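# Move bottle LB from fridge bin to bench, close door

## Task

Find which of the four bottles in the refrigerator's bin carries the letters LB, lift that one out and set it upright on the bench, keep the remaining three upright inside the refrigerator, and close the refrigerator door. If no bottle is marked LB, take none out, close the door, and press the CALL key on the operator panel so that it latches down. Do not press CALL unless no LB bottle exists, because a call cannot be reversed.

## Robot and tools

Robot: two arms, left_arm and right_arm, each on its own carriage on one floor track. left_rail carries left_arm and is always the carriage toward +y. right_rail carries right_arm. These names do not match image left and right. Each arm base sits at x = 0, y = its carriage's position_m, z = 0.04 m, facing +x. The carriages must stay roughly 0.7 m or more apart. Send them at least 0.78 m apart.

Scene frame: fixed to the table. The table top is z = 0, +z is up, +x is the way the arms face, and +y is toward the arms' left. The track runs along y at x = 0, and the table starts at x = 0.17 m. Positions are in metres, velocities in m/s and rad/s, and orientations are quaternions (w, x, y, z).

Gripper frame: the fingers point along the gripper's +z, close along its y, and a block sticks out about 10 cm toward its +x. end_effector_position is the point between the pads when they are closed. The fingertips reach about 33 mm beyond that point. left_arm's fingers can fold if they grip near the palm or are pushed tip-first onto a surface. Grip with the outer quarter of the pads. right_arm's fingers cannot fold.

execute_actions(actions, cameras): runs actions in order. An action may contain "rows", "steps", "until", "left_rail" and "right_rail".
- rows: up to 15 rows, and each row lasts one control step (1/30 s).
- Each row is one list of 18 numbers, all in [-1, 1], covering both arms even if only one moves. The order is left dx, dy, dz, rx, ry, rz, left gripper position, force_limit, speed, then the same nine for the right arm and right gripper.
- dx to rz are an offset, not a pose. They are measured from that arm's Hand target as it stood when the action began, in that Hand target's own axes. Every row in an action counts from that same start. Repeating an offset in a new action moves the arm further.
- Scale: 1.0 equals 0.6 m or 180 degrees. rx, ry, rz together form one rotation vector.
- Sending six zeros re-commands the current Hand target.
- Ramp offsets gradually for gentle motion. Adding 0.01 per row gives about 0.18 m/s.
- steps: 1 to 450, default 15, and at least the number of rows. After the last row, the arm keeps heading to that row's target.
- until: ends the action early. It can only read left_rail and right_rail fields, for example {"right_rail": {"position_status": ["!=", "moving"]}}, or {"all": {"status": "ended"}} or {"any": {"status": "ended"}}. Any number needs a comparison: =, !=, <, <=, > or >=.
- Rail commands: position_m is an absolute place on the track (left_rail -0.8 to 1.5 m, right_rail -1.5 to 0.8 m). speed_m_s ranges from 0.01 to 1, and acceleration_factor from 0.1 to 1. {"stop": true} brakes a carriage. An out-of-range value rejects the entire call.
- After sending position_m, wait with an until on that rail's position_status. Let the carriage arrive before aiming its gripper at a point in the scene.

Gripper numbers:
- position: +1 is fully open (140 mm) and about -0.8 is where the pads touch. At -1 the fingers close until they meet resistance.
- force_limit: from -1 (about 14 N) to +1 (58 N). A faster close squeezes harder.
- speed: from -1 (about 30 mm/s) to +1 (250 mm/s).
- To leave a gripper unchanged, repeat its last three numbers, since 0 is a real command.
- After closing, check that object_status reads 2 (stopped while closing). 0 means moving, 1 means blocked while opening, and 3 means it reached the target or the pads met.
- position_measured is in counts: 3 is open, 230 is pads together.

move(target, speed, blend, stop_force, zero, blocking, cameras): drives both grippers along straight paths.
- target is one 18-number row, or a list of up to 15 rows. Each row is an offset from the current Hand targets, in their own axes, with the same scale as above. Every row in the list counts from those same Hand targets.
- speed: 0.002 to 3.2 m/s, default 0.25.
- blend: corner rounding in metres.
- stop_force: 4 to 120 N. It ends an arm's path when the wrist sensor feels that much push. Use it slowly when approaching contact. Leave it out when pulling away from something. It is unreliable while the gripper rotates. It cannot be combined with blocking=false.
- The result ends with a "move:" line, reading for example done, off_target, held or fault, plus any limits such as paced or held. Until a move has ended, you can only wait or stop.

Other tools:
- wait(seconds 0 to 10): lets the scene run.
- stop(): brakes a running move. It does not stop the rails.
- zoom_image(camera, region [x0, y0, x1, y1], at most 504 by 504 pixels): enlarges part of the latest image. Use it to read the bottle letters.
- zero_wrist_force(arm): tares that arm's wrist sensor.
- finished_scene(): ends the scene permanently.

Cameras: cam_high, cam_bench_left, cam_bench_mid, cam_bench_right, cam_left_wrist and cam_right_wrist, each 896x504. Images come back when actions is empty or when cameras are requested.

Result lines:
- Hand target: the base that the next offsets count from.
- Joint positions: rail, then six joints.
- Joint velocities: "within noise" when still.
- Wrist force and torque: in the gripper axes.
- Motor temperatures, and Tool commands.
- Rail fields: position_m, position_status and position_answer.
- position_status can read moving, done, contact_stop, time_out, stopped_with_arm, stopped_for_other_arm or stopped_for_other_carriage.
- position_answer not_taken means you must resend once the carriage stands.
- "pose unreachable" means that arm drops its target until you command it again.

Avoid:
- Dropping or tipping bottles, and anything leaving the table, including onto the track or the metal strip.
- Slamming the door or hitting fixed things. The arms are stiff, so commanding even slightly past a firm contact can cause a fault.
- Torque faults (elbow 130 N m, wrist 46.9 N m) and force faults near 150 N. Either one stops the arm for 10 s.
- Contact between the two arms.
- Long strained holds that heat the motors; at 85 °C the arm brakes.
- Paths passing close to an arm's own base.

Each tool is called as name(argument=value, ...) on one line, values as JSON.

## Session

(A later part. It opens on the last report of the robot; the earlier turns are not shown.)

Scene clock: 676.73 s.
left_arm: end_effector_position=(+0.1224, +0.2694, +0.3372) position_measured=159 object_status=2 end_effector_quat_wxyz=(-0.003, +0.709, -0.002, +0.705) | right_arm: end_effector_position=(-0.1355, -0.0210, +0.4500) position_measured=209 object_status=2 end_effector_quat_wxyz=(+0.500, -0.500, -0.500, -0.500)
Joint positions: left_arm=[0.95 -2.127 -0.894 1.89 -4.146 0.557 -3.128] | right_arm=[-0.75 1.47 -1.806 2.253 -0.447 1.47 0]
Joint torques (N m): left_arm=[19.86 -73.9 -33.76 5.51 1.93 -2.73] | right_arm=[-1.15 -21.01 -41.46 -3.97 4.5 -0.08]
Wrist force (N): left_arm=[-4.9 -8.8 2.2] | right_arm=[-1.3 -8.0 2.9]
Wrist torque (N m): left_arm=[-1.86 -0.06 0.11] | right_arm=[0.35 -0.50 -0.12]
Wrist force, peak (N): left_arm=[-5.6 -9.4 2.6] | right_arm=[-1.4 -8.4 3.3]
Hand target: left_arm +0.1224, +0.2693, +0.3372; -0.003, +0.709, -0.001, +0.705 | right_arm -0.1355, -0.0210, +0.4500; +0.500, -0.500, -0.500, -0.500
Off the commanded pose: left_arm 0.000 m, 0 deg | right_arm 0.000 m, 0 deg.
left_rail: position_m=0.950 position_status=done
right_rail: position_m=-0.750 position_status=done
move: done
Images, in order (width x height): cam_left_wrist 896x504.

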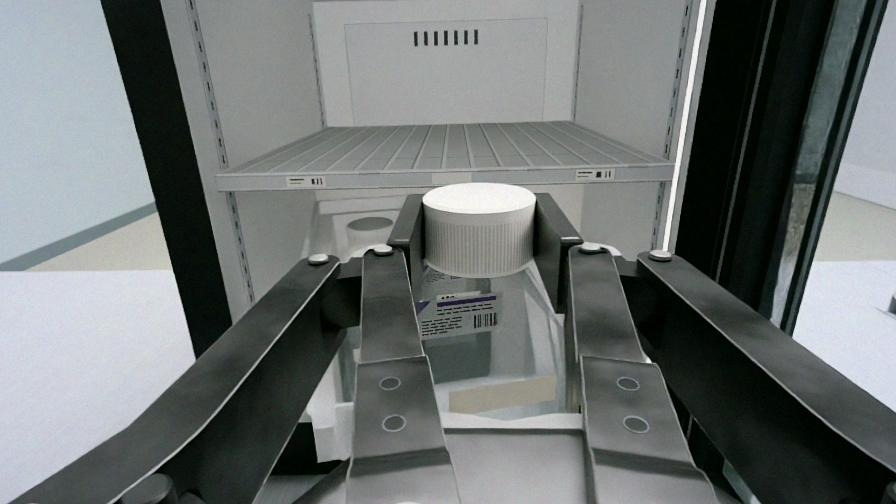

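move(target=[[0,0,0.1624,0,0,0,-1,-0.3,-1,0,0,0,0,0,0,-1,-0.2,-1],[-0.0955,0,0.170,0,0,0,-1,-0.3,-1,0,0,0,0,0,0,-1,-0.2,-1],[-0.110,-0.01,0.192,0,0,0,-1,-0.3,-1,0,0,0,0,0,0,-1,-0.2,-1],[-0.1492,-0.01,0.192,0,0,0,-1,-0.3,-1,0,0,0,0,0,0,-1,-0.2,-1]], speed=[0.12,0.06,0.05,0.03], blend=[0.005,0.003,0.003,0], cameras=["cam_left_wrist","cam_right_wrist"])

Scene clock: 692.67 s.
left_arm: end_effector_position=(+0.2221, +0.2693, +0.3040) position_measured=159 object_status=2 end_effector_quat_wxyz=(-0.005, +0.708, -0.003, +0.707) | right_arm: end_effector_position=(-0.1355, -0.0210, +0.4500) position_measured=209 object_status=2 end_effector_quat_wxyz=(+0.500, -0.500, -0.500, -0.500)
Joint positions: left_arm=[0.95 -1.997 -0.865 1.938 -4.219 0.43 -3.126] | right_arm=[-0.75 1.47 -1.806 2.253 -0.447 1.47 0]
Joint torques (N m): left_arm=[-0.44 -84.98 -23.45 0.57 -0.3 -0.54] | right_arm=[-22.23 -24.74 -54.35 -4.94 6.94 0.18]
Wrist force (N): left_arm=[29.5 -12.6 0.5] | right_arm=[-4.1 -11.3 2.1]
Wrist torque (N m): left_arm=[-1.80 0.73 -0.66] | right_arm=[0.26 -0.48 -0.25]
Wrist force, peak (N): left_arm=[129.5 -27.9 -3.8] | right_arm=[-15.4 -17.2 1.6]
Hand target: left_arm +0.2221, +0.2693, +0.3040; -0.005, +0.708, -0.003, +0.707 (not the last commanded pose) | right_arm -0.1355, -0.0210, +0.4500; +0.500, -0.500, -0.500, -0.500
Tool commands: left_gripper/position=-1.0 left_gripper/force_limit=-0.301961 left_gripper/speed=-1.0 right_gripper/position=-1.0 right_gripper/force_limit=-0.2 right_gripper/speed=-1.0
Off the commanded pose: left_arm 0.059 m, 0 deg | right_arm 0.000 m, 0 deg.
FORCE FAULT: contact force on the left arm reached its limit, and that arm stopped for 10 seconds. The contact can be on any part of that arm, not only on its tool. That arm's remaining commands of this call were not run. That arm's target is now where it stood when the stop ended, not its last command. That arm accepts commands again.
left_rail: position_m=0.950 position_status=done
right_rail: position_m=-0.750 position_status=done
move: fault (left_arm); path passed 1 of 4 targets
Images, in order (width x height): cam_left_wrist 896x504, cam_right_wrist 896x504.

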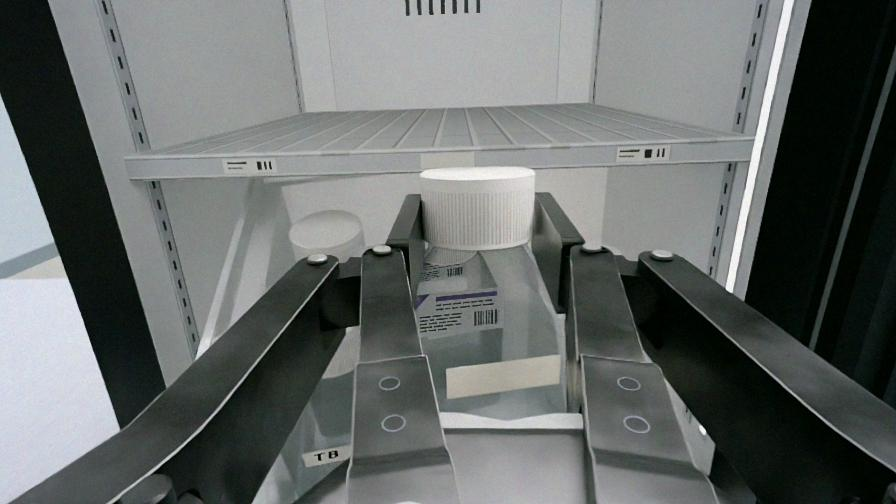

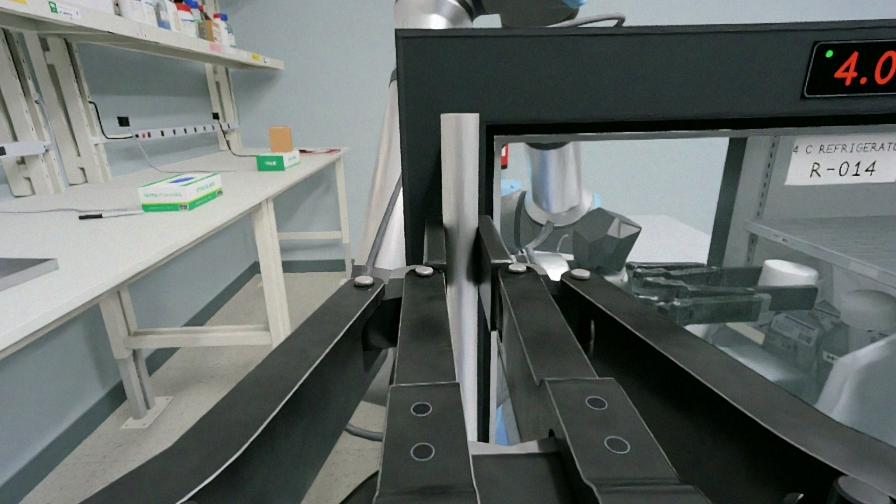

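move(target=[0.06,0,0,0,0,0,-1,-0.3,-1,0,0,0,0,0,0,-1,-0.2,-1], speed=0.08, cameras=["cam_left_wrist","cam_right_wrist"])

zoom_image(camera="cam_right_wrist", region=[640, 220, 896, 420])

Scene clock: 697.07 s.
left_arm: end_effector_position=(+0.2222, +0.2689, +0.3399) position_measured=159 object_status=2 end_effector_quat_wxyz=(-0.006, +0.708, -0.003, +0.707) | right_arm: end_effector_position=(-0.1355, -0.0210, +0.4500) position_measured=209 object_status=2 end_effector_quat_wxyz=(+0.500, -0.500, -0.500, -0.500)
Joint positions: left_arm=[0.95 -1.997 -0.919 1.939 -4.166 0.429 -3.126] | right_arm=[-0.75 1.47 -1.806 2.253 -0.447 1.47 0]
Joint torques (N m): left_arm=[18.09 -98.74 -30.38 4.94 -2.43 -2.79] | right_arm=[-13.45 -24.44 -45.82 -5.33 3.92 0.27]
Wrist force (N): left_arm=[-5.0 -9.3 2.0] | right_arm=[0.4 -8.6 2.8]
Wrist torque (N m): left_arm=[-1.97 -0.06 -0.11] | right_arm=[0.29 -0.40 -0.23]
Wrist force, peak (N): left_arm=[29.3 -12.5 0.0] | right_arm=[-4.0 -11.5 2.1]
Hand target: left_arm +0.2222, +0.2689, +0.3400; -0.005, +0.708, -0.003, +0.707 | right_arm -0.1355, -0.0210, +0.4500; +0.500, -0.500, -0.500, -0.500
Off the commanded pose: left_arm 0.000 m, 0 deg | right_arm 0.000 m, 0 deg.
left_rail: position_m=0.950 position_status=done
right_rail: position_m=-0.750 position_status=done
move: done
Images, in order (width x height): cam_left_wrist 896x504, cam_right_wrist 896x504.

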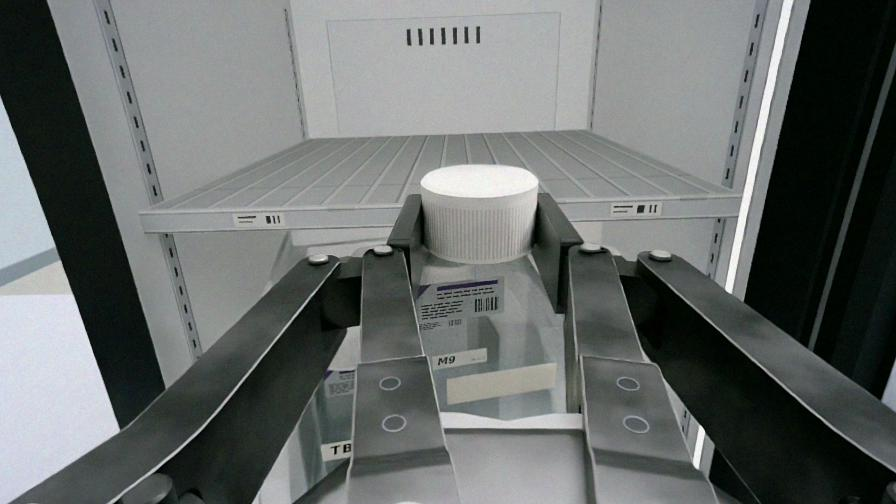

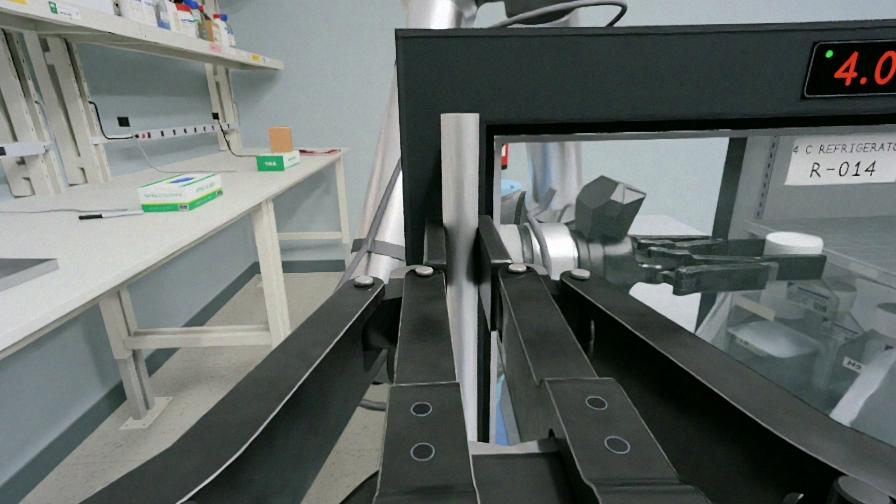

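Scaled by 1.969 from the camera's 896x504 image, which has a finer 1280x720 frame.

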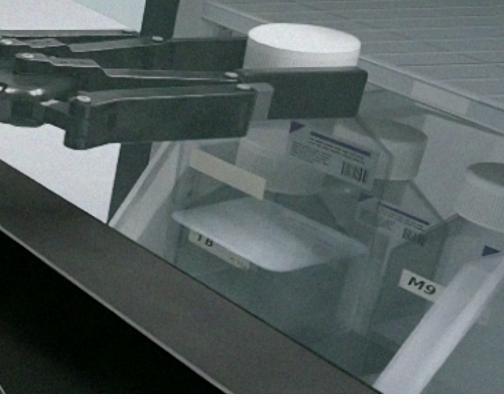

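move(target=[[0,0,0.1043,0,0,0,-1,-0.3,-1,0,0,0,0,0,0,-1,-0.2,-1],[-0.1,0,0.1137,0,0,0,-1,-0.3,-1,0,0,0,0,0,0,-1,-0.2,-1],[-0.128,-0.0107,0.1537,0,0,0,-1,-0.3,-1,0,0,0,0,0,0,-1,-0.2,-1]], speed=0.06, stop_force=20, cameras=["cam_left_wrist"])

Scene clock: 705.33 s.
left_arm: end_effector_position=(+0.2890, +0.2697, +0.2936) position_measured=159 object_status=2 end_effector_quat_wxyz=(-0.005, +0.708, -0.003, +0.707) | right_arm: end_effector_position=(-0.1355, -0.0210, +0.4499) position_measured=209 object_status=2 end_effector_quat_wxyz=(+0.500, -0.500, -0.500, -0.500)
Joint positions: left_arm=[0.95 -1.904 -0.856 1.955 -4.245 0.336 -3.126] | right_arm=[-0.75 1.47 -1.806 2.253 -0.447 1.47 0]
Joint torques (N m): left_arm=[-18.85 -98.61 -14.1 3.84 1.66 0.6] | right_arm=[-1.25 -26.28 -44.46 -5.7 3.57 0.19]
Wrist force (N): left_arm=[-1.4 -7.3 3.1] | right_arm=[-0.7 -9.9 2.4]
Wrist torque (N m): left_arm=[-1.59 0.44 -0.40] | right_arm=[0.33 -0.48 -0.24]
Wrist force, peak (N): left_arm=[28.5 -10.6 6.0] | right_arm=[-3.4 -11.9 2.1]
Hand target: left_arm +0.2890, +0.2697, +0.2936; -0.005, +0.708, -0.003, +0.707 (not the last commanded pose) | right_arm -0.1355, -0.0210, +0.4500; +0.500, -0.500, -0.500, -0.500
Off the commanded pose: left_arm 0.040 m, 0 deg | right_arm 0.000 m, 0 deg.
left_rail: position_m=0.950 position_status=done
right_rail: position_m=-0.750 position_status=done
move: contact (left_arm); path passed 1 of 3 targets
Images, in order (width x height): cam_left_wrist 896x504.

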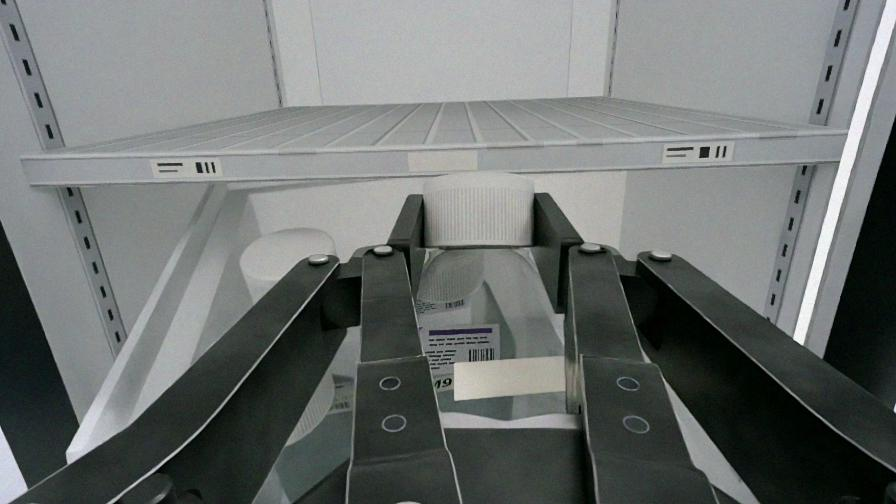

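move(target=[[0.09,0,0,0,0,0,-1,-0.3,-1,0,0,0,0,0,0,-1,-0.2,-1],[0.16,0,-0.33,0,0,0,-1,-0.3,-1,0,0,0,0,0,0,-1,-0.2,-1]], speed=0.15, blend=[0.01,0], cameras=["cam_left_wrist","cam_right_wrist"])

zoom_image(camera="cam_right_wrist", region=[640, 220, 896, 420])

Scene clock: 710.60 s.
left_arm: end_effector_position=(+0.0914, +0.2679, +0.3898) position_measured=159 object_status=2 end_effector_quat_wxyz=(-0.005, +0.708, -0.003, +0.707) | right_arm: end_effector_position=(-0.1355, -0.0210, +0.4500) position_measured=209 object_status=2 end_effector_quat_wxyz=(+0.500, -0.500, -0.500, -0.500)
Joint positions: left_arm=[0.95 -2.162 -0.954 1.861 -4.051 0.595 -3.127] | right_arm=[-0.75 1.47 -1.806 2.253 -0.447 1.47 0]
Joint torques (N m): left_arm=[-20.38 -69.6 -35.83 4.49 2.28 -3.04] | right_arm=[-10.72 -26.61 -30.92 -5.36 2.21 -0.63]
Wrist force (N): left_arm=[-7.1 -7.9 1.8] | right_arm=[0.1 -8.1 2.7]
Wrist torque (N m): left_arm=[-1.65 0.40 0.09] | right_arm=[0.32 -0.51 -0.23]
Wrist force, peak (N): left_arm=[1.0 -10.3 3.9] | right_arm=[-1.0 -10.5 2.5]
Hand target: left_arm +0.0912, +0.2679, +0.3898; -0.005, +0.708, -0.003, +0.707 | right_arm -0.1355, -0.0210, +0.4500; +0.500, -0.500, -0.500, -0.500
Off the commanded pose: left_arm 0.000 m, 0 deg | right_arm 0.000 m, 0 deg.
left_rail: position_m=0.950 position_status=done
right_rail: position_m=-0.750 position_status=done
move: done
Images, in order (width x height): cam_left_wrist 896x504, cam_right_wrist 896x504.

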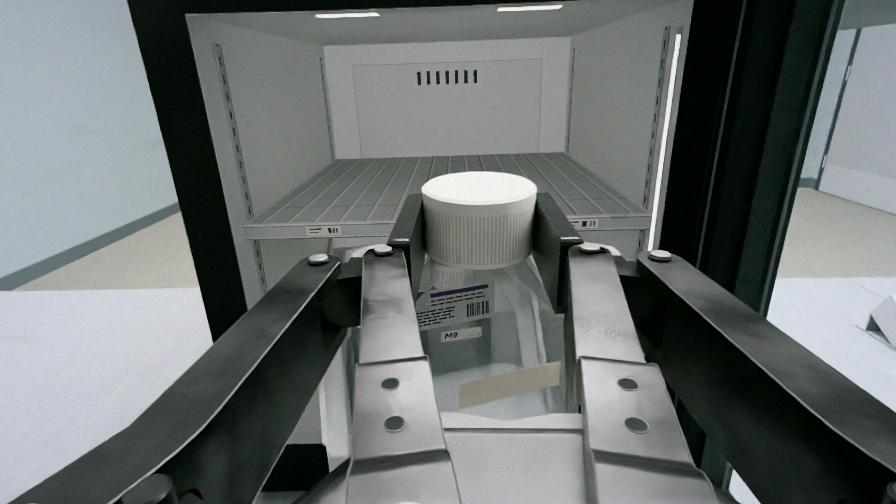

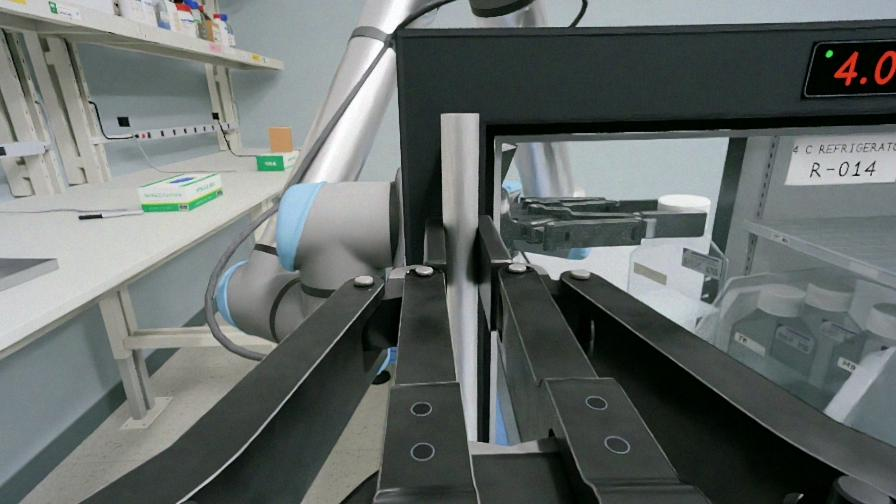

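Scaled by 1.969 from the camera's 896x504 image, which has a finer 1280x720 frame.

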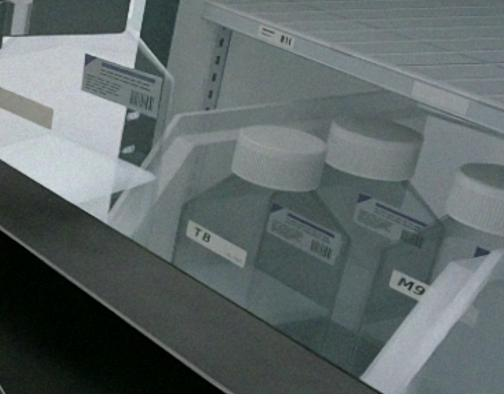

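zoom_image(camera="cam_right_wrist", region=[600, 180, 740, 330])

zoom_image(camera="cam_left_wrist", region=[370, 160, 620, 440])

Scaled by 3.360 from the camera's 896x504 image, which has a finer 1280x720 frame.

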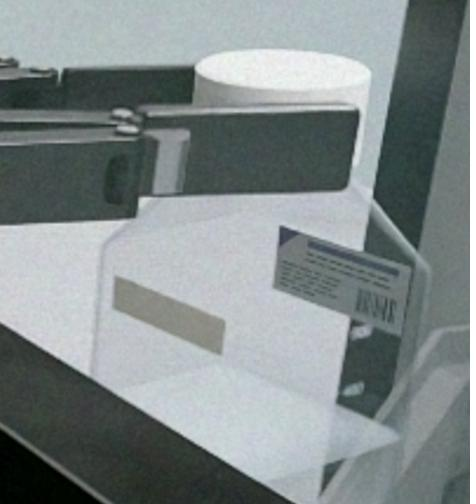

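Scaled by 1.800 from the camera's 896x504 image, which has a finer 1280x720 frame.

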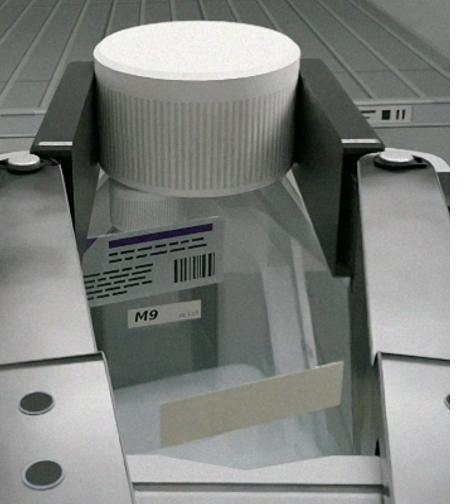

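move(target=[[0,-0.006,0.1,-0.05,0,0,-1,-0.3,-1,0,0,0,0,0,0,-1,-0.2,-1],[-0.083,-0.006,0.3147,-0.05,0,0,-1,-0.3,-1,0,0,0,0,0,0,-1,-0.2,-1]], speed=0.12, cameras=["cam_left_wrist","cam_right_wrist"])

move(target=[-0.0917,0,0.0073,0,0,0,-1,-0.3,-1,0,0,0,0,0,0,-1,-0.2,-1], speed=0.03, stop_force=10, cameras=["cam_left_wrist","cam_right_wrist"])

zoom_image(camera="cam_right_wrist", region=[640, 220, 896, 420])

Scene clock: 740.43 s.
left_arm: end_effector_position=(+0.2798, +0.2728, +0.3399) position_measured=159 object_status=2 end_effector_quat_wxyz=(+0.050, +0.706, -0.059, +0.704) | right_arm: end_effector_position=(-0.1355, -0.0210, +0.4500) position_measured=209 object_status=2 end_effector_quat_wxyz=(+0.500, -0.500, -0.500, -0.500)
Joint positions: left_arm=[0.95 -1.943 -0.978 2.072 -4.25 0.218 -3.115] | right_arm=[-0.75 1.47 -1.806 2.253 -0.447 1.47 0]
Joint torques (N m): left_arm=[18.23 -63.26 -31.64 -1.92 -2.86 2.39] | right_arm=[-17.81 -27.89 -30.37 -5.03 1.58 -0.05]
Wrist force (N): left_arm=[-7.1 -7.7 1.7] | right_arm=[0.9 -8.2 2.7]
Wrist torque (N m): left_arm=[-1.58 0.42 -0.24] | right_arm=[0.28 -0.50 -0.24]
Wrist force, peak (N): left_arm=[-7.7 -8.3 3.1] | right_arm=[0.7 -8.7 2.7]
Hand target: left_arm +0.2799, +0.2727, +0.3399; +0.050, +0.706, -0.059, +0.704 | right_arm -0.1355, -0.0210, +0.4500; +0.500, -0.500, -0.500, -0.500
Off the commanded pose: left_arm 0.000 m, 0 deg | right_arm 0.000 m, 0 deg.
left_rail: position_m=0.950 position_status=done
right_rail: position_m=-0.750 position_status=done
move: done
Images, in order (width x height): cam_left_wrist 896x504, cam_right_wrist 896x504.

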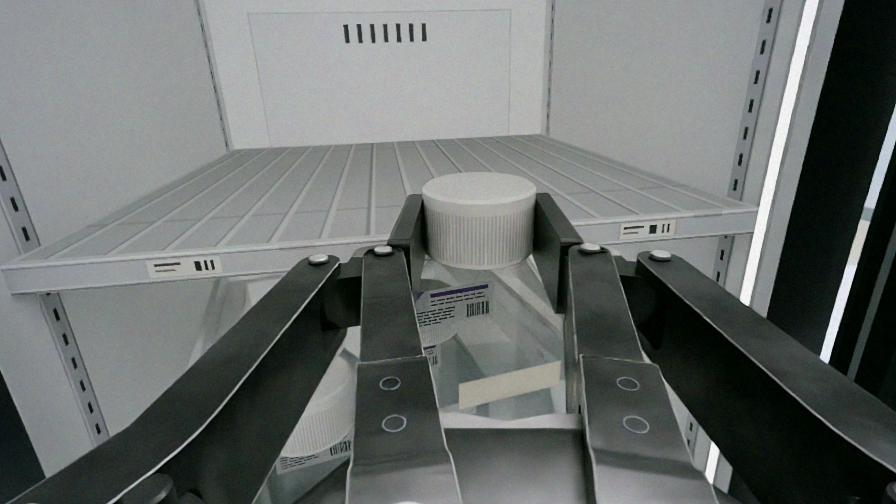

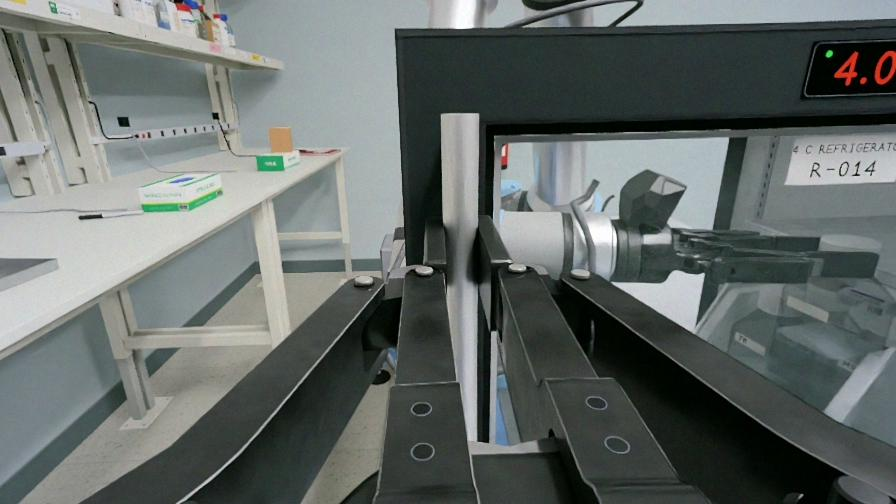

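Scene clock: 743.27 s.
left_arm: end_effector_position=(+0.2842, +0.2728, +0.2848) position_measured=159 object_status=2 end_effector_quat_wxyz=(+0.050, +0.706, -0.059, +0.704) | right_arm: end_effector_position=(-0.1355, -0.0210, +0.4500) position_measured=209 object_status=2 end_effector_quat_wxyz=(+0.500, -0.500, -0.500, -0.500)
Joint positions: left_arm=[0.95 -1.936 -0.885 2.067 -4.339 0.211 -3.115] | right_arm=[-0.75 1.47 -1.806 2.253 -0.447 1.47 0]
Joint torques (N m): left_arm=[18.89 -64.84 -27.36 -1.16 -2.52 1.85] | right_arm=[-17.59 -27.18 -30.18 -5.17 1.81 -0.52]
Wrist force (N): left_arm=[-6.6 -7.9 1.9] | right_arm=[0.9 -8.2 2.7]
Wrist torque (N m): left_arm=[-1.65 0.35 -0.24] | right_arm=[0.28 -0.49 -0.24]
Wrist force, peak (N): left_arm=[-7.4 -8.1 1.9] | right_arm=[1.0 -8.5 2.8]
Hand target: left_arm +0.2842, +0.2728, +0.2848; +0.050, +0.706, -0.059, +0.704 | right_arm -0.1355, -0.0210, +0.4500; +0.500, -0.500, -0.500, -0.500
Off the commanded pose: left_arm 0.000 m, 0 deg | right_arm 0.000 m, 0 deg.
left_rail: position_m=0.950 position_status=done
right_rail: position_m=-0.750 position_status=done
move: done
Images, in order (width x height): cam_left_wrist 896x504, cam_right_wrist 896x504.

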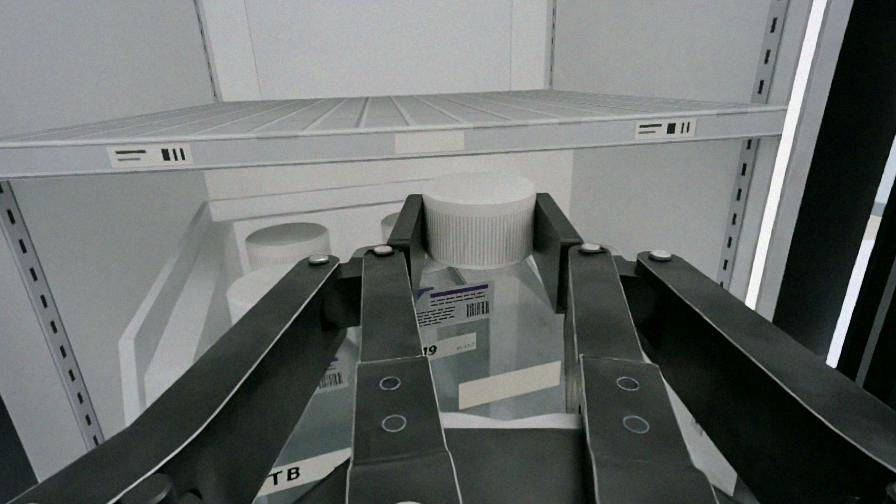

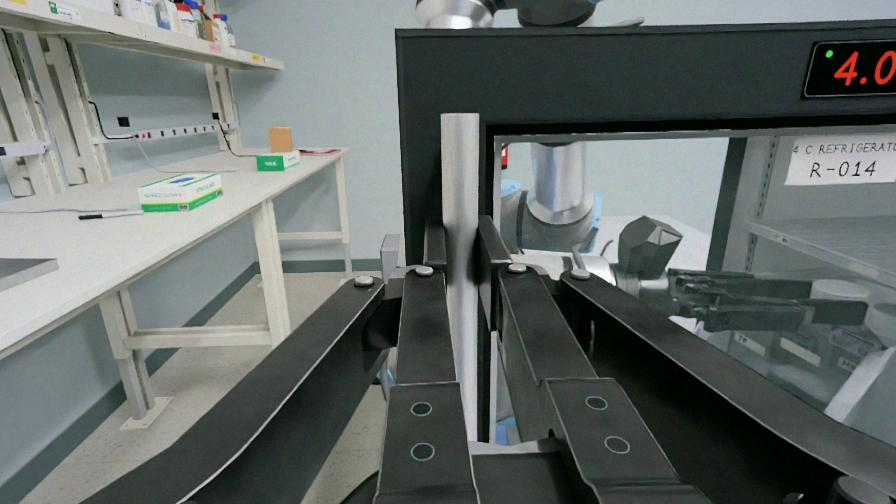

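Scaled by 1.969 from the camera's 896x504 image, which has a finer 1280x720 frame.

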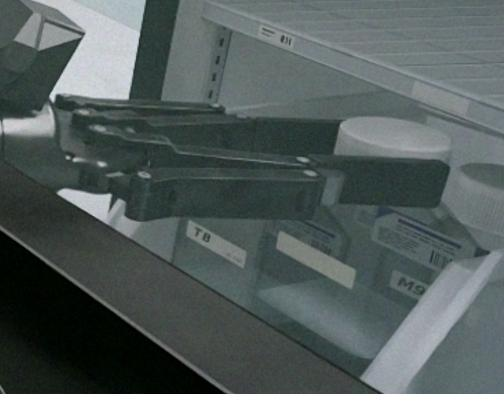

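move(target=[[-0.038,-0.016,0.038,0,0,0,-1,-0.3,-1,0,0,0,0,0,0,-1,-0.2,-1],[-0.083,-0.016,0.038,0,0,0,-1,-0.3,-1,0,0,0,0,0,0,-1,-0.2,-1]], speed=0.02, stop_force=7, cameras=["cam_left_wrist","cam_right_wrist"])

zoom_image(camera="cam_right_wrist", region=[640, 220, 896, 420])

Scene clock: 750.33 s.
left_arm: end_effector_position=(+0.3082, +0.2793, +0.2428) position_measured=159 object_status=2 end_effector_quat_wxyz=(+0.050, +0.706, -0.059, +0.704) | right_arm: end_effector_position=(-0.1355, -0.0210, +0.4499) position_measured=209 object_status=2 end_effector_quat_wxyz=(+0.500, -0.500, -0.500, -0.500)
Joint positions: left_arm=[0.95 -1.902 -0.817 2.073 -4.415 0.177 -3.112] | right_arm=[-0.75 1.47 -1.806 2.253 -0.447 1.47 0]
Joint torques (N m): left_arm=[-1.29 -98.36 -8.96 3.21 -2.66 0.86] | right_arm=[-18.44 -27.11 -35.79 -5.05 1.65 -0.08]
Wrist force (N): left_arm=[-6.9 -7.6 1.5] | right_arm=[1.8 -8.8 2.6]
Wrist torque (N m): left_arm=[-1.56 0.42 -0.22] | right_arm=[0.26 -0.47 -0.23]
Wrist force, peak (N): left_arm=[7.9 -11.2 3.1] | right_arm=[1.8 -8.9 2.7]
Hand target: left_arm +0.3082, +0.2793, +0.2428; +0.050, +0.706, -0.059, +0.704 (not the last commanded pose) | right_arm -0.1355, -0.0210, +0.4500; +0.500, -0.500, -0.500, -0.500
Off the commanded pose: left_arm 0.008 m, 0 deg | right_arm 0.000 m, 0 deg.
left_rail: position_m=0.950 position_status=done
right_rail: position_m=-0.750 position_status=done
move: contact (left_arm); path passed 1 of 2 targets
Images, in order (width x height): cam_left_wrist 896x504, cam_right_wrist 896x504.

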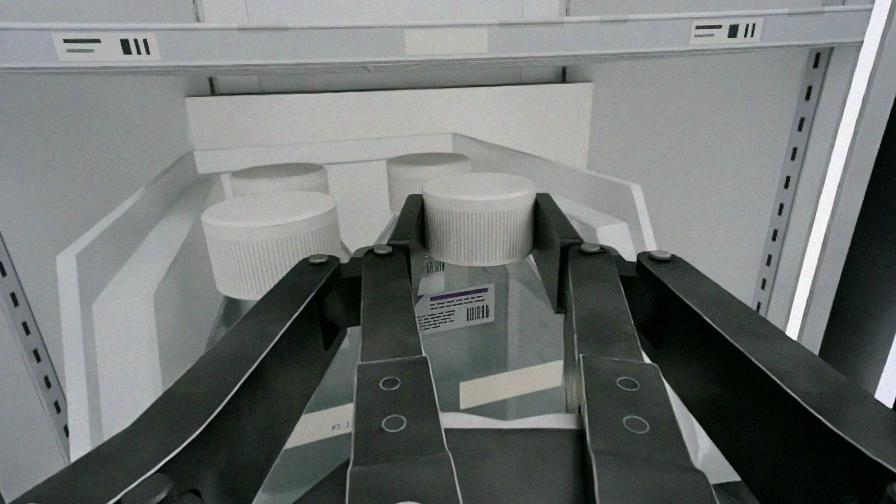

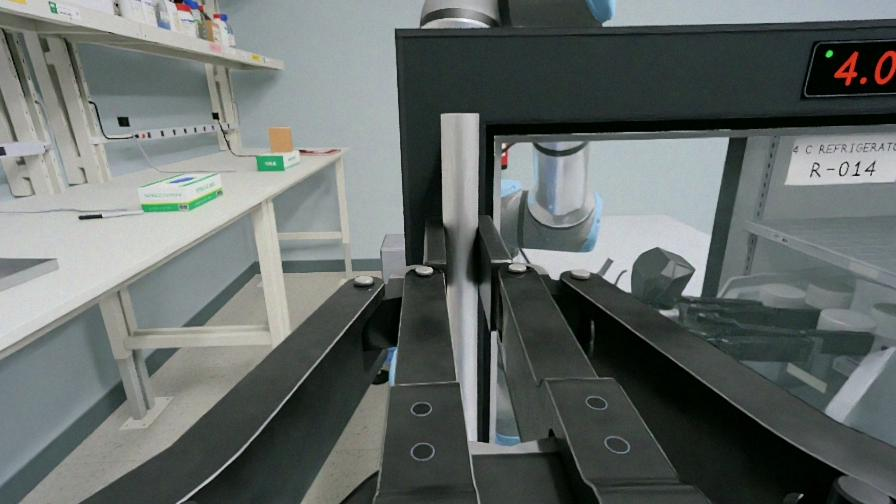

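Scaled by 1.969 from the camera's 896x504 image, which has a finer 1280x720 frame.

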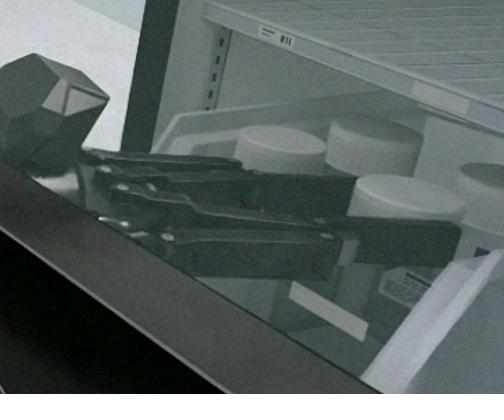

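execute_actions(actions=[{"rows":[[-0.002,0,0,0,0,0,-1,-0.3,-1,0,0,0,0,0,0,-1,-0.2,-1]],"steps":20},{"rows":[[0,0,0,0,0,0,-0.02,-0.3,-1,0,0,0,0,0,0,-1,-0.2,-1]],"steps":60}])

move(target=[0,0,-0.25,0,0,0,-0.02,-0.3,-1,0,0,0,0,0,0,-1,-0.2,-1], speed=0.1, cameras=["cam_left_wrist","cam_right_wrist"])

zoom_image(camera="cam_right_wrist", region=[640, 220, 896, 420])

Scene clock: 756.20 s.
left_arm: end_effector_position=(+0.3082, +0.2793, +0.2416) position_measured=131 object_status=3 end_effector_quat_wxyz=(+0.050, +0.706, -0.059, +0.704) | right_arm: end_effector_position=(-0.1355, -0.0210, +0.4500) position_measured=209 object_status=2 end_effector_quat_wxyz=(+0.500, -0.500, -0.500, -0.500)
Joint positions: left_arm=[0.95 -1.902 -0.815 2.073 -4.417 0.177 -3.112] | right_arm=[-0.75 1.47 -1.806 2.253 -0.447 1.47 0]
Joint torques (N m): left_arm=[-14.43 -96.67 -21.81 1 0.1 0.31] | right_arm=[-17.13 -24.79 -51.75 -4.9 1.88 -0.3]
Wrist force (N): left_arm=[-2.1 -8.5 1.6] | right_arm=[1.5 -8.7 2.6]
Wrist torque (N m): left_arm=[-1.74 0.30 -0.22] | right_arm=[0.27 -0.46 -0.24]
Wrist force, peak (N): left_arm=[12.0 -12.0 2.6] | right_arm=[1.8 -9.0 3.0]
Hand target: left_arm +0.3082, +0.2793, +0.2416; +0.050, +0.706, -0.059, +0.704 | right_arm -0.1355, -0.0210, +0.4500; +0.500, -0.500, -0.500, -0.500
Off the commanded pose: left_arm 0.000 m, 0 deg | right_arm 0.000 m, 0 deg.
left_rail: position_m=0.950 position_status=done
right_rail: position_m=-0.750 position_status=done

Scene clock: 758.20 s.
left_arm: end_effector_position=(+0.1601, +0.3022, +0.2421) position_measured=131 object_status=3 end_effector_quat_wxyz=(+0.050, +0.706, -0.059, +0.704) | right_arm: end_effector_position=(-0.1355, -0.0210, +0.4500) position_measured=209 object_status=2 end_effector_quat_wxyz=(+0.500, -0.500, -0.500, -0.500)
Joint positions: left_arm=[0.95 -2.143 -0.815 2.071 -4.405 0.418 -3.123] | right_arm=[-0.75 1.47 -1.806 2.253 -0.447 1.47 0]
Joint torques (N m): left_arm=[-17.8 -63.92 -22.4 4.04 2.69 -2.84] | right_arm=[-16.67 -28.92 -51.7 -4.87 1.69 0.07]
Wrist force (N): left_arm=[-1.9 -8.4 2.1] | right_arm=[1.5 -8.6 2.4]
Wrist torque (N m): left_arm=[-1.73 0.23 0.12] | right_arm=[0.30 -0.47 -0.24]
Wrist force, peak (N): left_arm=[-2.3 -8.4 2.8] | right_arm=[1.5 -9.0 2.6]
Hand target: left_arm +0.1599, +0.3023, +0.2421; +0.050, +0.706, -0.059, +0.704 | right_arm -0.1355, -0.0210, +0.4500; +0.500, -0.500, -0.500, -0.500
Off the commanded pose: left_arm 0.000 m, 0 deg | right_arm 0.000 m, 0 deg.
left_rail: position_m=0.950 position_status=done
right_rail: position_m=-0.750 position_status=done
move: done
Images, in order (width x height): cam_left_wrist 896x504, cam_right_wrist 896x504.

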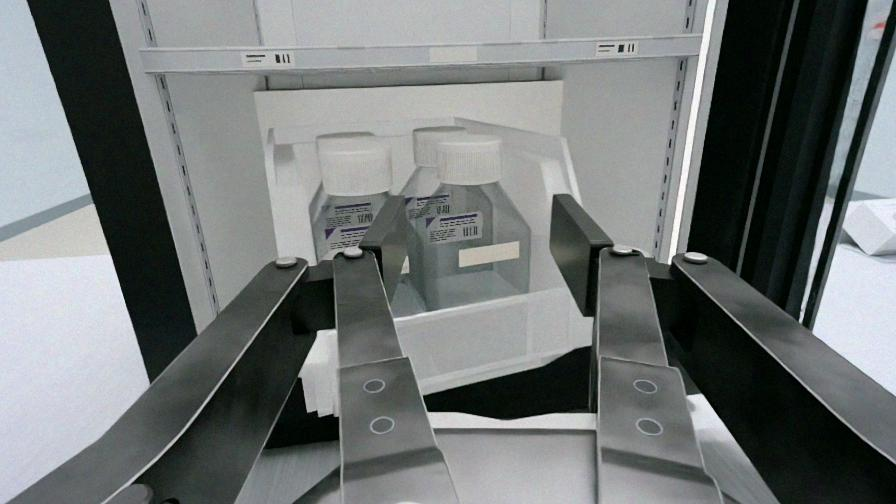

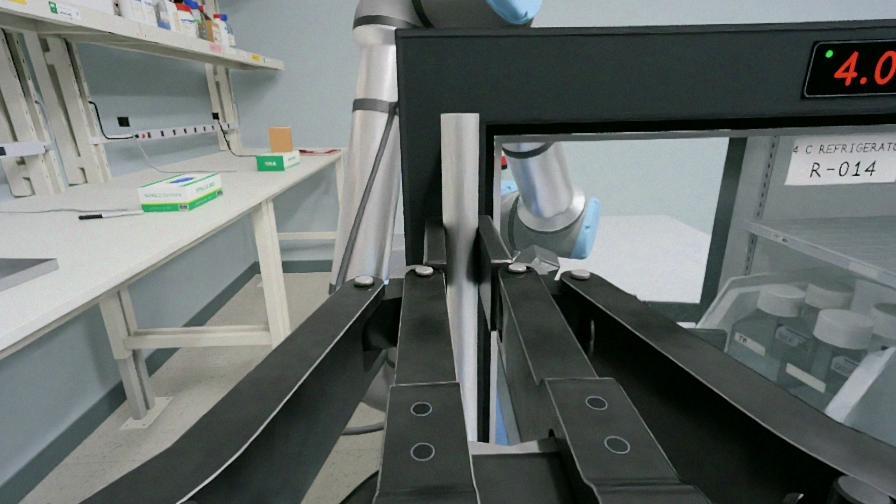

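Scaled by 1.969 from the camera's 896x504 image, which has a finer 1280x720 frame.

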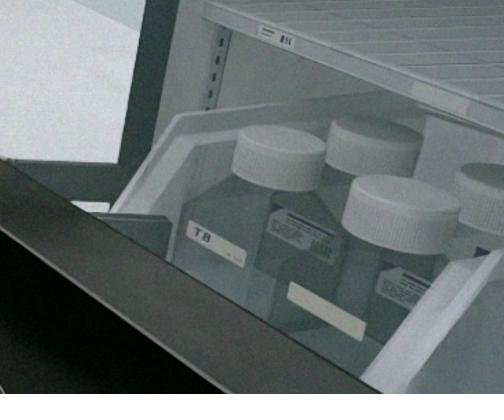

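move(target=[-0.17,-0.08,-0.05,0.0525,0,0,-1,-0.3,-1,0,0,0,0,0,0,-1,-0.2,-1], speed=0.2, cameras=["cam_left_wrist"])

Scene clock: 765.93 s.
left_arm: end_effector_position=(+0.1375, +0.3555, +0.1407) position_measured=231 object_status=0 end_effector_quat_wxyz=(-0.008, +0.707, +0.000, +0.707) | right_arm: end_effector_position=(-0.1355, -0.0210, +0.4500) position_measured=209 object_status=2 end_effector_quat_wxyz=(+0.500, -0.500, -0.500, -0.500)
Joint positions: left_arm=[0.95 -2.177 -0.63 2.003 -4.516 0.618 -3.128] | right_arm=[-0.75 1.47 -1.806 2.253 -0.447 1.47 0]
Joint torques (N m): left_arm=[-18.49 -69.38 -17.09 -0.54 2.4 1.49] | right_arm=[-15.34 -27.94 -50.92 -4.55 1.65 -0.69]
Wrist force (N): left_arm=[-2.0 -8.2 1.6] | right_arm=[1.6 -8.4 2.8]
Wrist torque (N m): left_arm=[-1.70 0.25 0.09] | right_arm=[0.32 -0.49 -0.24]
Wrist force, peak (N): left_arm=[-3.8 -8.5 1.2] | right_arm=[1.5 -9.1 2.8]
Hand target: left_arm +0.1375, +0.3555, +0.1407; -0.008, +0.707, +0.000, +0.707 | right_arm -0.1355, -0.0210, +0.4500; +0.500, -0.500, -0.500, -0.500
Off the commanded pose: left_arm 0.000 m, 0 deg | right_arm 0.000 m, 0 deg.
left_rail: position_m=0.950 position_status=done
right_rail: position_m=-0.750 position_status=done
move: done
Images, in order (width x height): cam_left_wrist 896x504.

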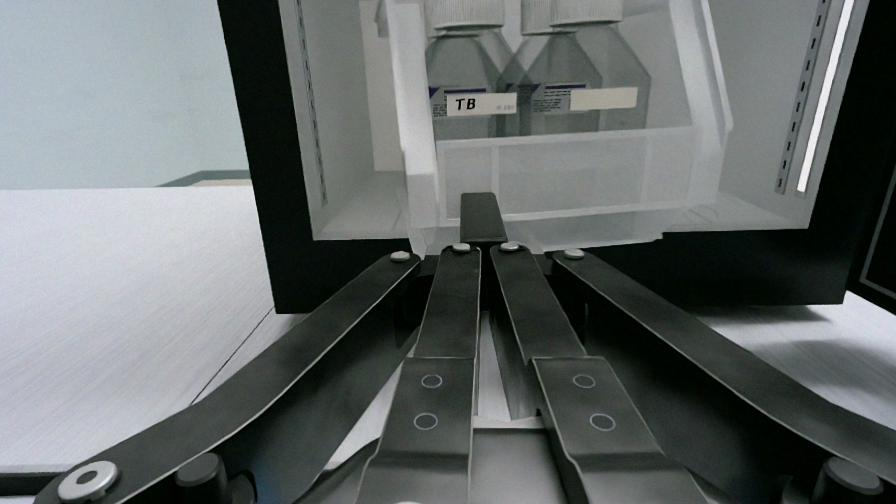

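move(target=[0,0,0.18,0,0,0,-1,-0.3,-1,0,0,0,0,0,0,-1,-0.2,-1], speed=0.07, stop_force=40, cameras=["cam_left_wrist"])

Scene clock: 770.47 s.
left_arm: end_effector_position=(+0.1442, +0.3556, +0.1406) position_measured=231 object_status=3 end_effector_quat_wxyz=(-0.008, +0.707, +0.000, +0.707) | right_arm: end_effector_position=(-0.1355, -0.0210, +0.4500) position_measured=209 object_status=2 end_effector_quat_wxyz=(+0.500, -0.500, -0.500, -0.500)
Joint positions: left_arm=[0.95 -2.168 -0.631 2.007 -4.52 0.608 -3.128] | right_arm=[-0.75 1.47 -1.806 2.253 -0.447 1.47 0]
Joint torques (N m): left_arm=[-18.18 -68.42 -16.98 4.45 3.02 1.76] | right_arm=[-15.23 -28.78 -50.3 -4.05 1.79 -0.63]
Wrist force (N): left_arm=[-2.2 -8.2 1.9] | right_arm=[1.4 -8.7 2.6]
Wrist torque (N m): left_arm=[-1.69 0.31 0.09] | right_arm=[0.26 -0.45 -0.23]
Wrist force, peak (N): left_arm=[-2.2 -8.5 6.3] | right_arm=[1.6 -9.0 3.1]
Hand target: left_arm +0.1442, +0.3556, +0.1406; -0.008, +0.707, +0.000, +0.707 (not the last commanded pose) | right_arm -0.1355, -0.0210, +0.4500; +0.500, -0.500, -0.500, -0.500
Off the commanded pose: left_arm 0.101 m, 0 deg | right_arm 0.000 m, 0 deg.
left_rail: position_m=0.950 position_status=done
right_rail: position_m=-0.750 position_status=done
move: held (left_arm; a check stopped the path); limits=held
pose unreachable (left arm): on one or more control steps of this call, first in action 0 (counted from 0), this arm could not follow its commanded pose, so it was not sent that pose on those steps. It may still have moved: this result reports where it is.
cause: moving toward the commanded pose would bring a part of the arm (just beyond joint 5 (wrist 1)) too close to the robot's own body.
Images, in order (width x height): cam_left_wrist 896x504.

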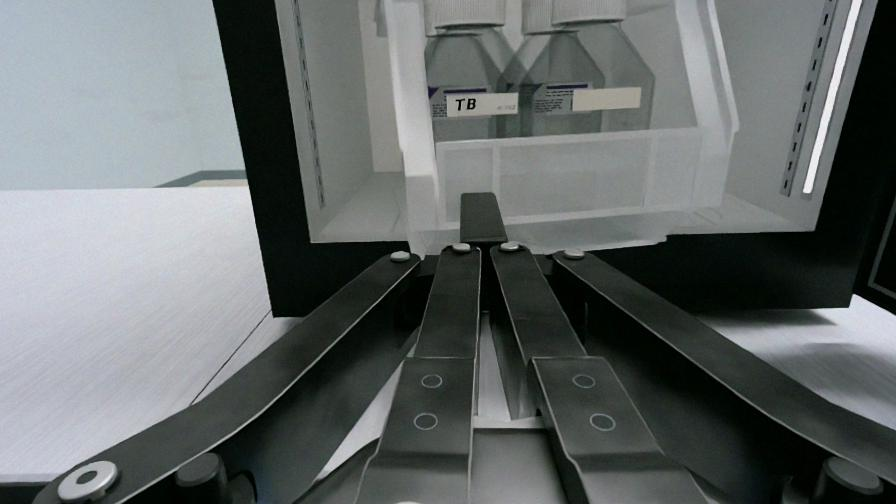

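move(target=[[0.03,0,-0.01,0,-0.14,0,-1,-0.3,-1,0,0,0,0,0,0,-1,-0.2,-1],[0.01,0,0.0,0,-0.14,0,-1,-0.3,-1,0,0,0,0,0,0,-1,-0.2,-1],[0.01,0,0.09,0,-0.14,0,-1,-0.3,-1,0,0,0,0,0,0,-1,-0.2,-1],[0.01,0,0.175,0,-0.14,0,-1,-0.3,-1,0,0,0,0,0,0,-1,-0.2,-1]], speed=[0.15,0.1,0.08,0.06], cameras=["cam_left_wrist","cam_right_wrist"])

Scene clock: 780.63 s.
left_arm: end_effector_position=(+0.2491, +0.3567, +0.1465) position_measured=231 object_status=3 end_effector_quat_wxyz=(-0.008, +0.845, +0.001, +0.535) | right_arm: end_effector_position=(-0.1355, -0.0210, +0.4500) position_measured=209 object_status=2 end_effector_quat_wxyz=(+0.500, -0.500, -0.500, -0.500)
Joint positions: left_arm=[0.95 -1.963 -0.913 1.946 -5.046 0.592 -2.35] | right_arm=[-0.75 1.47 -1.806 2.253 -0.447 1.47 0]
Joint torques (N m): left_arm=[19.58 -93.95 -28.33 1.47 -5.68 3.01] | right_arm=[-17.93 -31.45 -50.42 -3.96 2.1 -0.41]
Wrist force (N): left_arm=[-3.1 -9.8 -6.4] | right_arm=[1.0 -7.5 2.9]
Wrist torque (N m): left_arm=[-1.70 0.37 -0.26] | right_arm=[0.28 -0.50 -0.24]
Wrist force, peak (N): left_arm=[-5.4 -9.5 -7.9] | right_arm=[1.5 -9.1 2.7]
Hand target: left_arm +0.2492, +0.3567, +0.1465; -0.008, +0.845, +0.001, +0.535 | right_arm -0.1355, -0.0210, +0.4500; +0.500, -0.500, -0.500, -0.500
Off the commanded pose: left_arm 0.000 m, 0 deg | right_arm 0.000 m, 0 deg.
left_rail: position_m=0.950 position_status=done
right_rail: position_m=-0.750 position_status=done
move: done
Images, in order (width x height): cam_left_wrist 896x504, cam_right_wrist 896x504.

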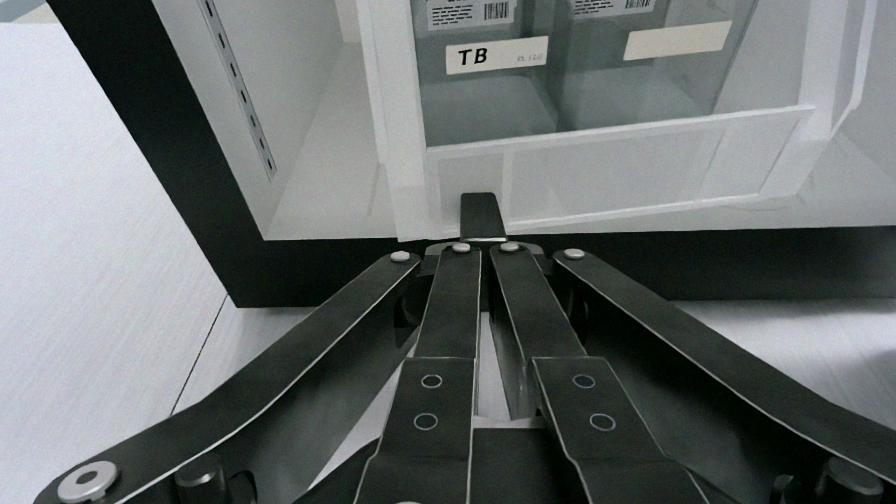

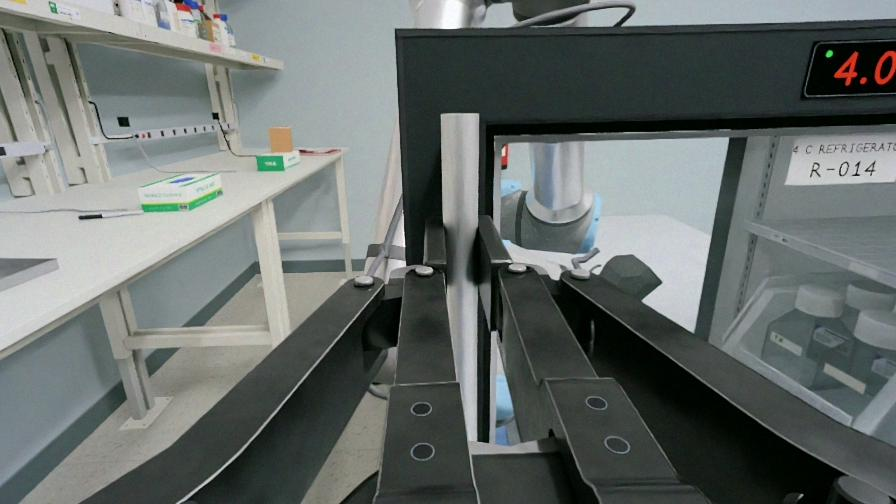

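move(target=[0.028,0,0.068,0,0,0,-1,-0.3,-1,0,0,0,0,0,0,-1,-0.2,-1], speed=0.06, stop_force=30, cameras=["cam_left_wrist"])

Scene clock: 786.03 s.
left_arm: end_effector_position=(+0.2933, +0.3572, +0.1443) position_measured=231 object_status=3 end_effector_quat_wxyz=(-0.008, +0.845, +0.001, +0.535) | right_arm: end_effector_position=(-0.1355, -0.0210, +0.4500) position_measured=209 object_status=2 end_effector_quat_wxyz=(+0.500, -0.500, -0.500, -0.500)
Joint positions: left_arm=[0.95 -1.891 -0.92 1.94 -5.122 0.548 -2.244] | right_arm=[-0.75 1.47 -1.806 2.253 -0.447 1.47 0]
Joint torques (N m): left_arm=[24.15 -95.54 -29.65 1.63 -7.22 1.94] | right_arm=[-15.32 -29.98 -50.02 -3.84 1.85 -0.85]
Wrist force (N): left_arm=[-6.2 -12.8 -9.9] | right_arm=[0.9 -6.7 2.9]
Wrist torque (N m): left_arm=[-1.51 0.30 -0.32] | right_arm=[0.28 -0.44 -0.24]
Wrist force, peak (N): left_arm=[-6.2 -12.8 -9.9] | right_arm=[1.0 -7.8 3.0]
Hand target: left_arm +0.2933, +0.3572, +0.1443; -0.008, +0.845, +0.001, +0.535 | right_arm -0.1355, -0.0210, +0.4500; +0.500, -0.500, -0.500, -0.500
Off the commanded pose: left_arm 0.000 m, 0 deg | right_arm 0.000 m, 0 deg.
left_rail: position_m=0.950 position_status=done
right_rail: position_m=-0.750 position_status=done
move: done
Images, in order (width x height): cam_left_wrist 896x504.

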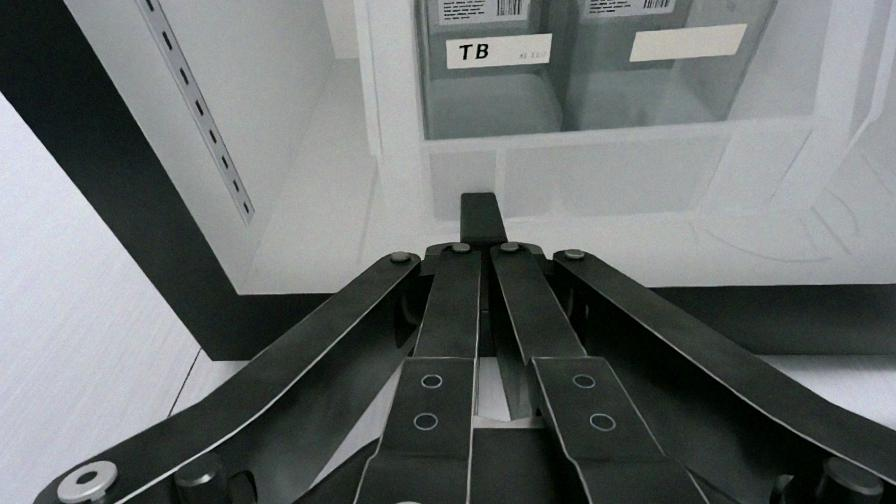

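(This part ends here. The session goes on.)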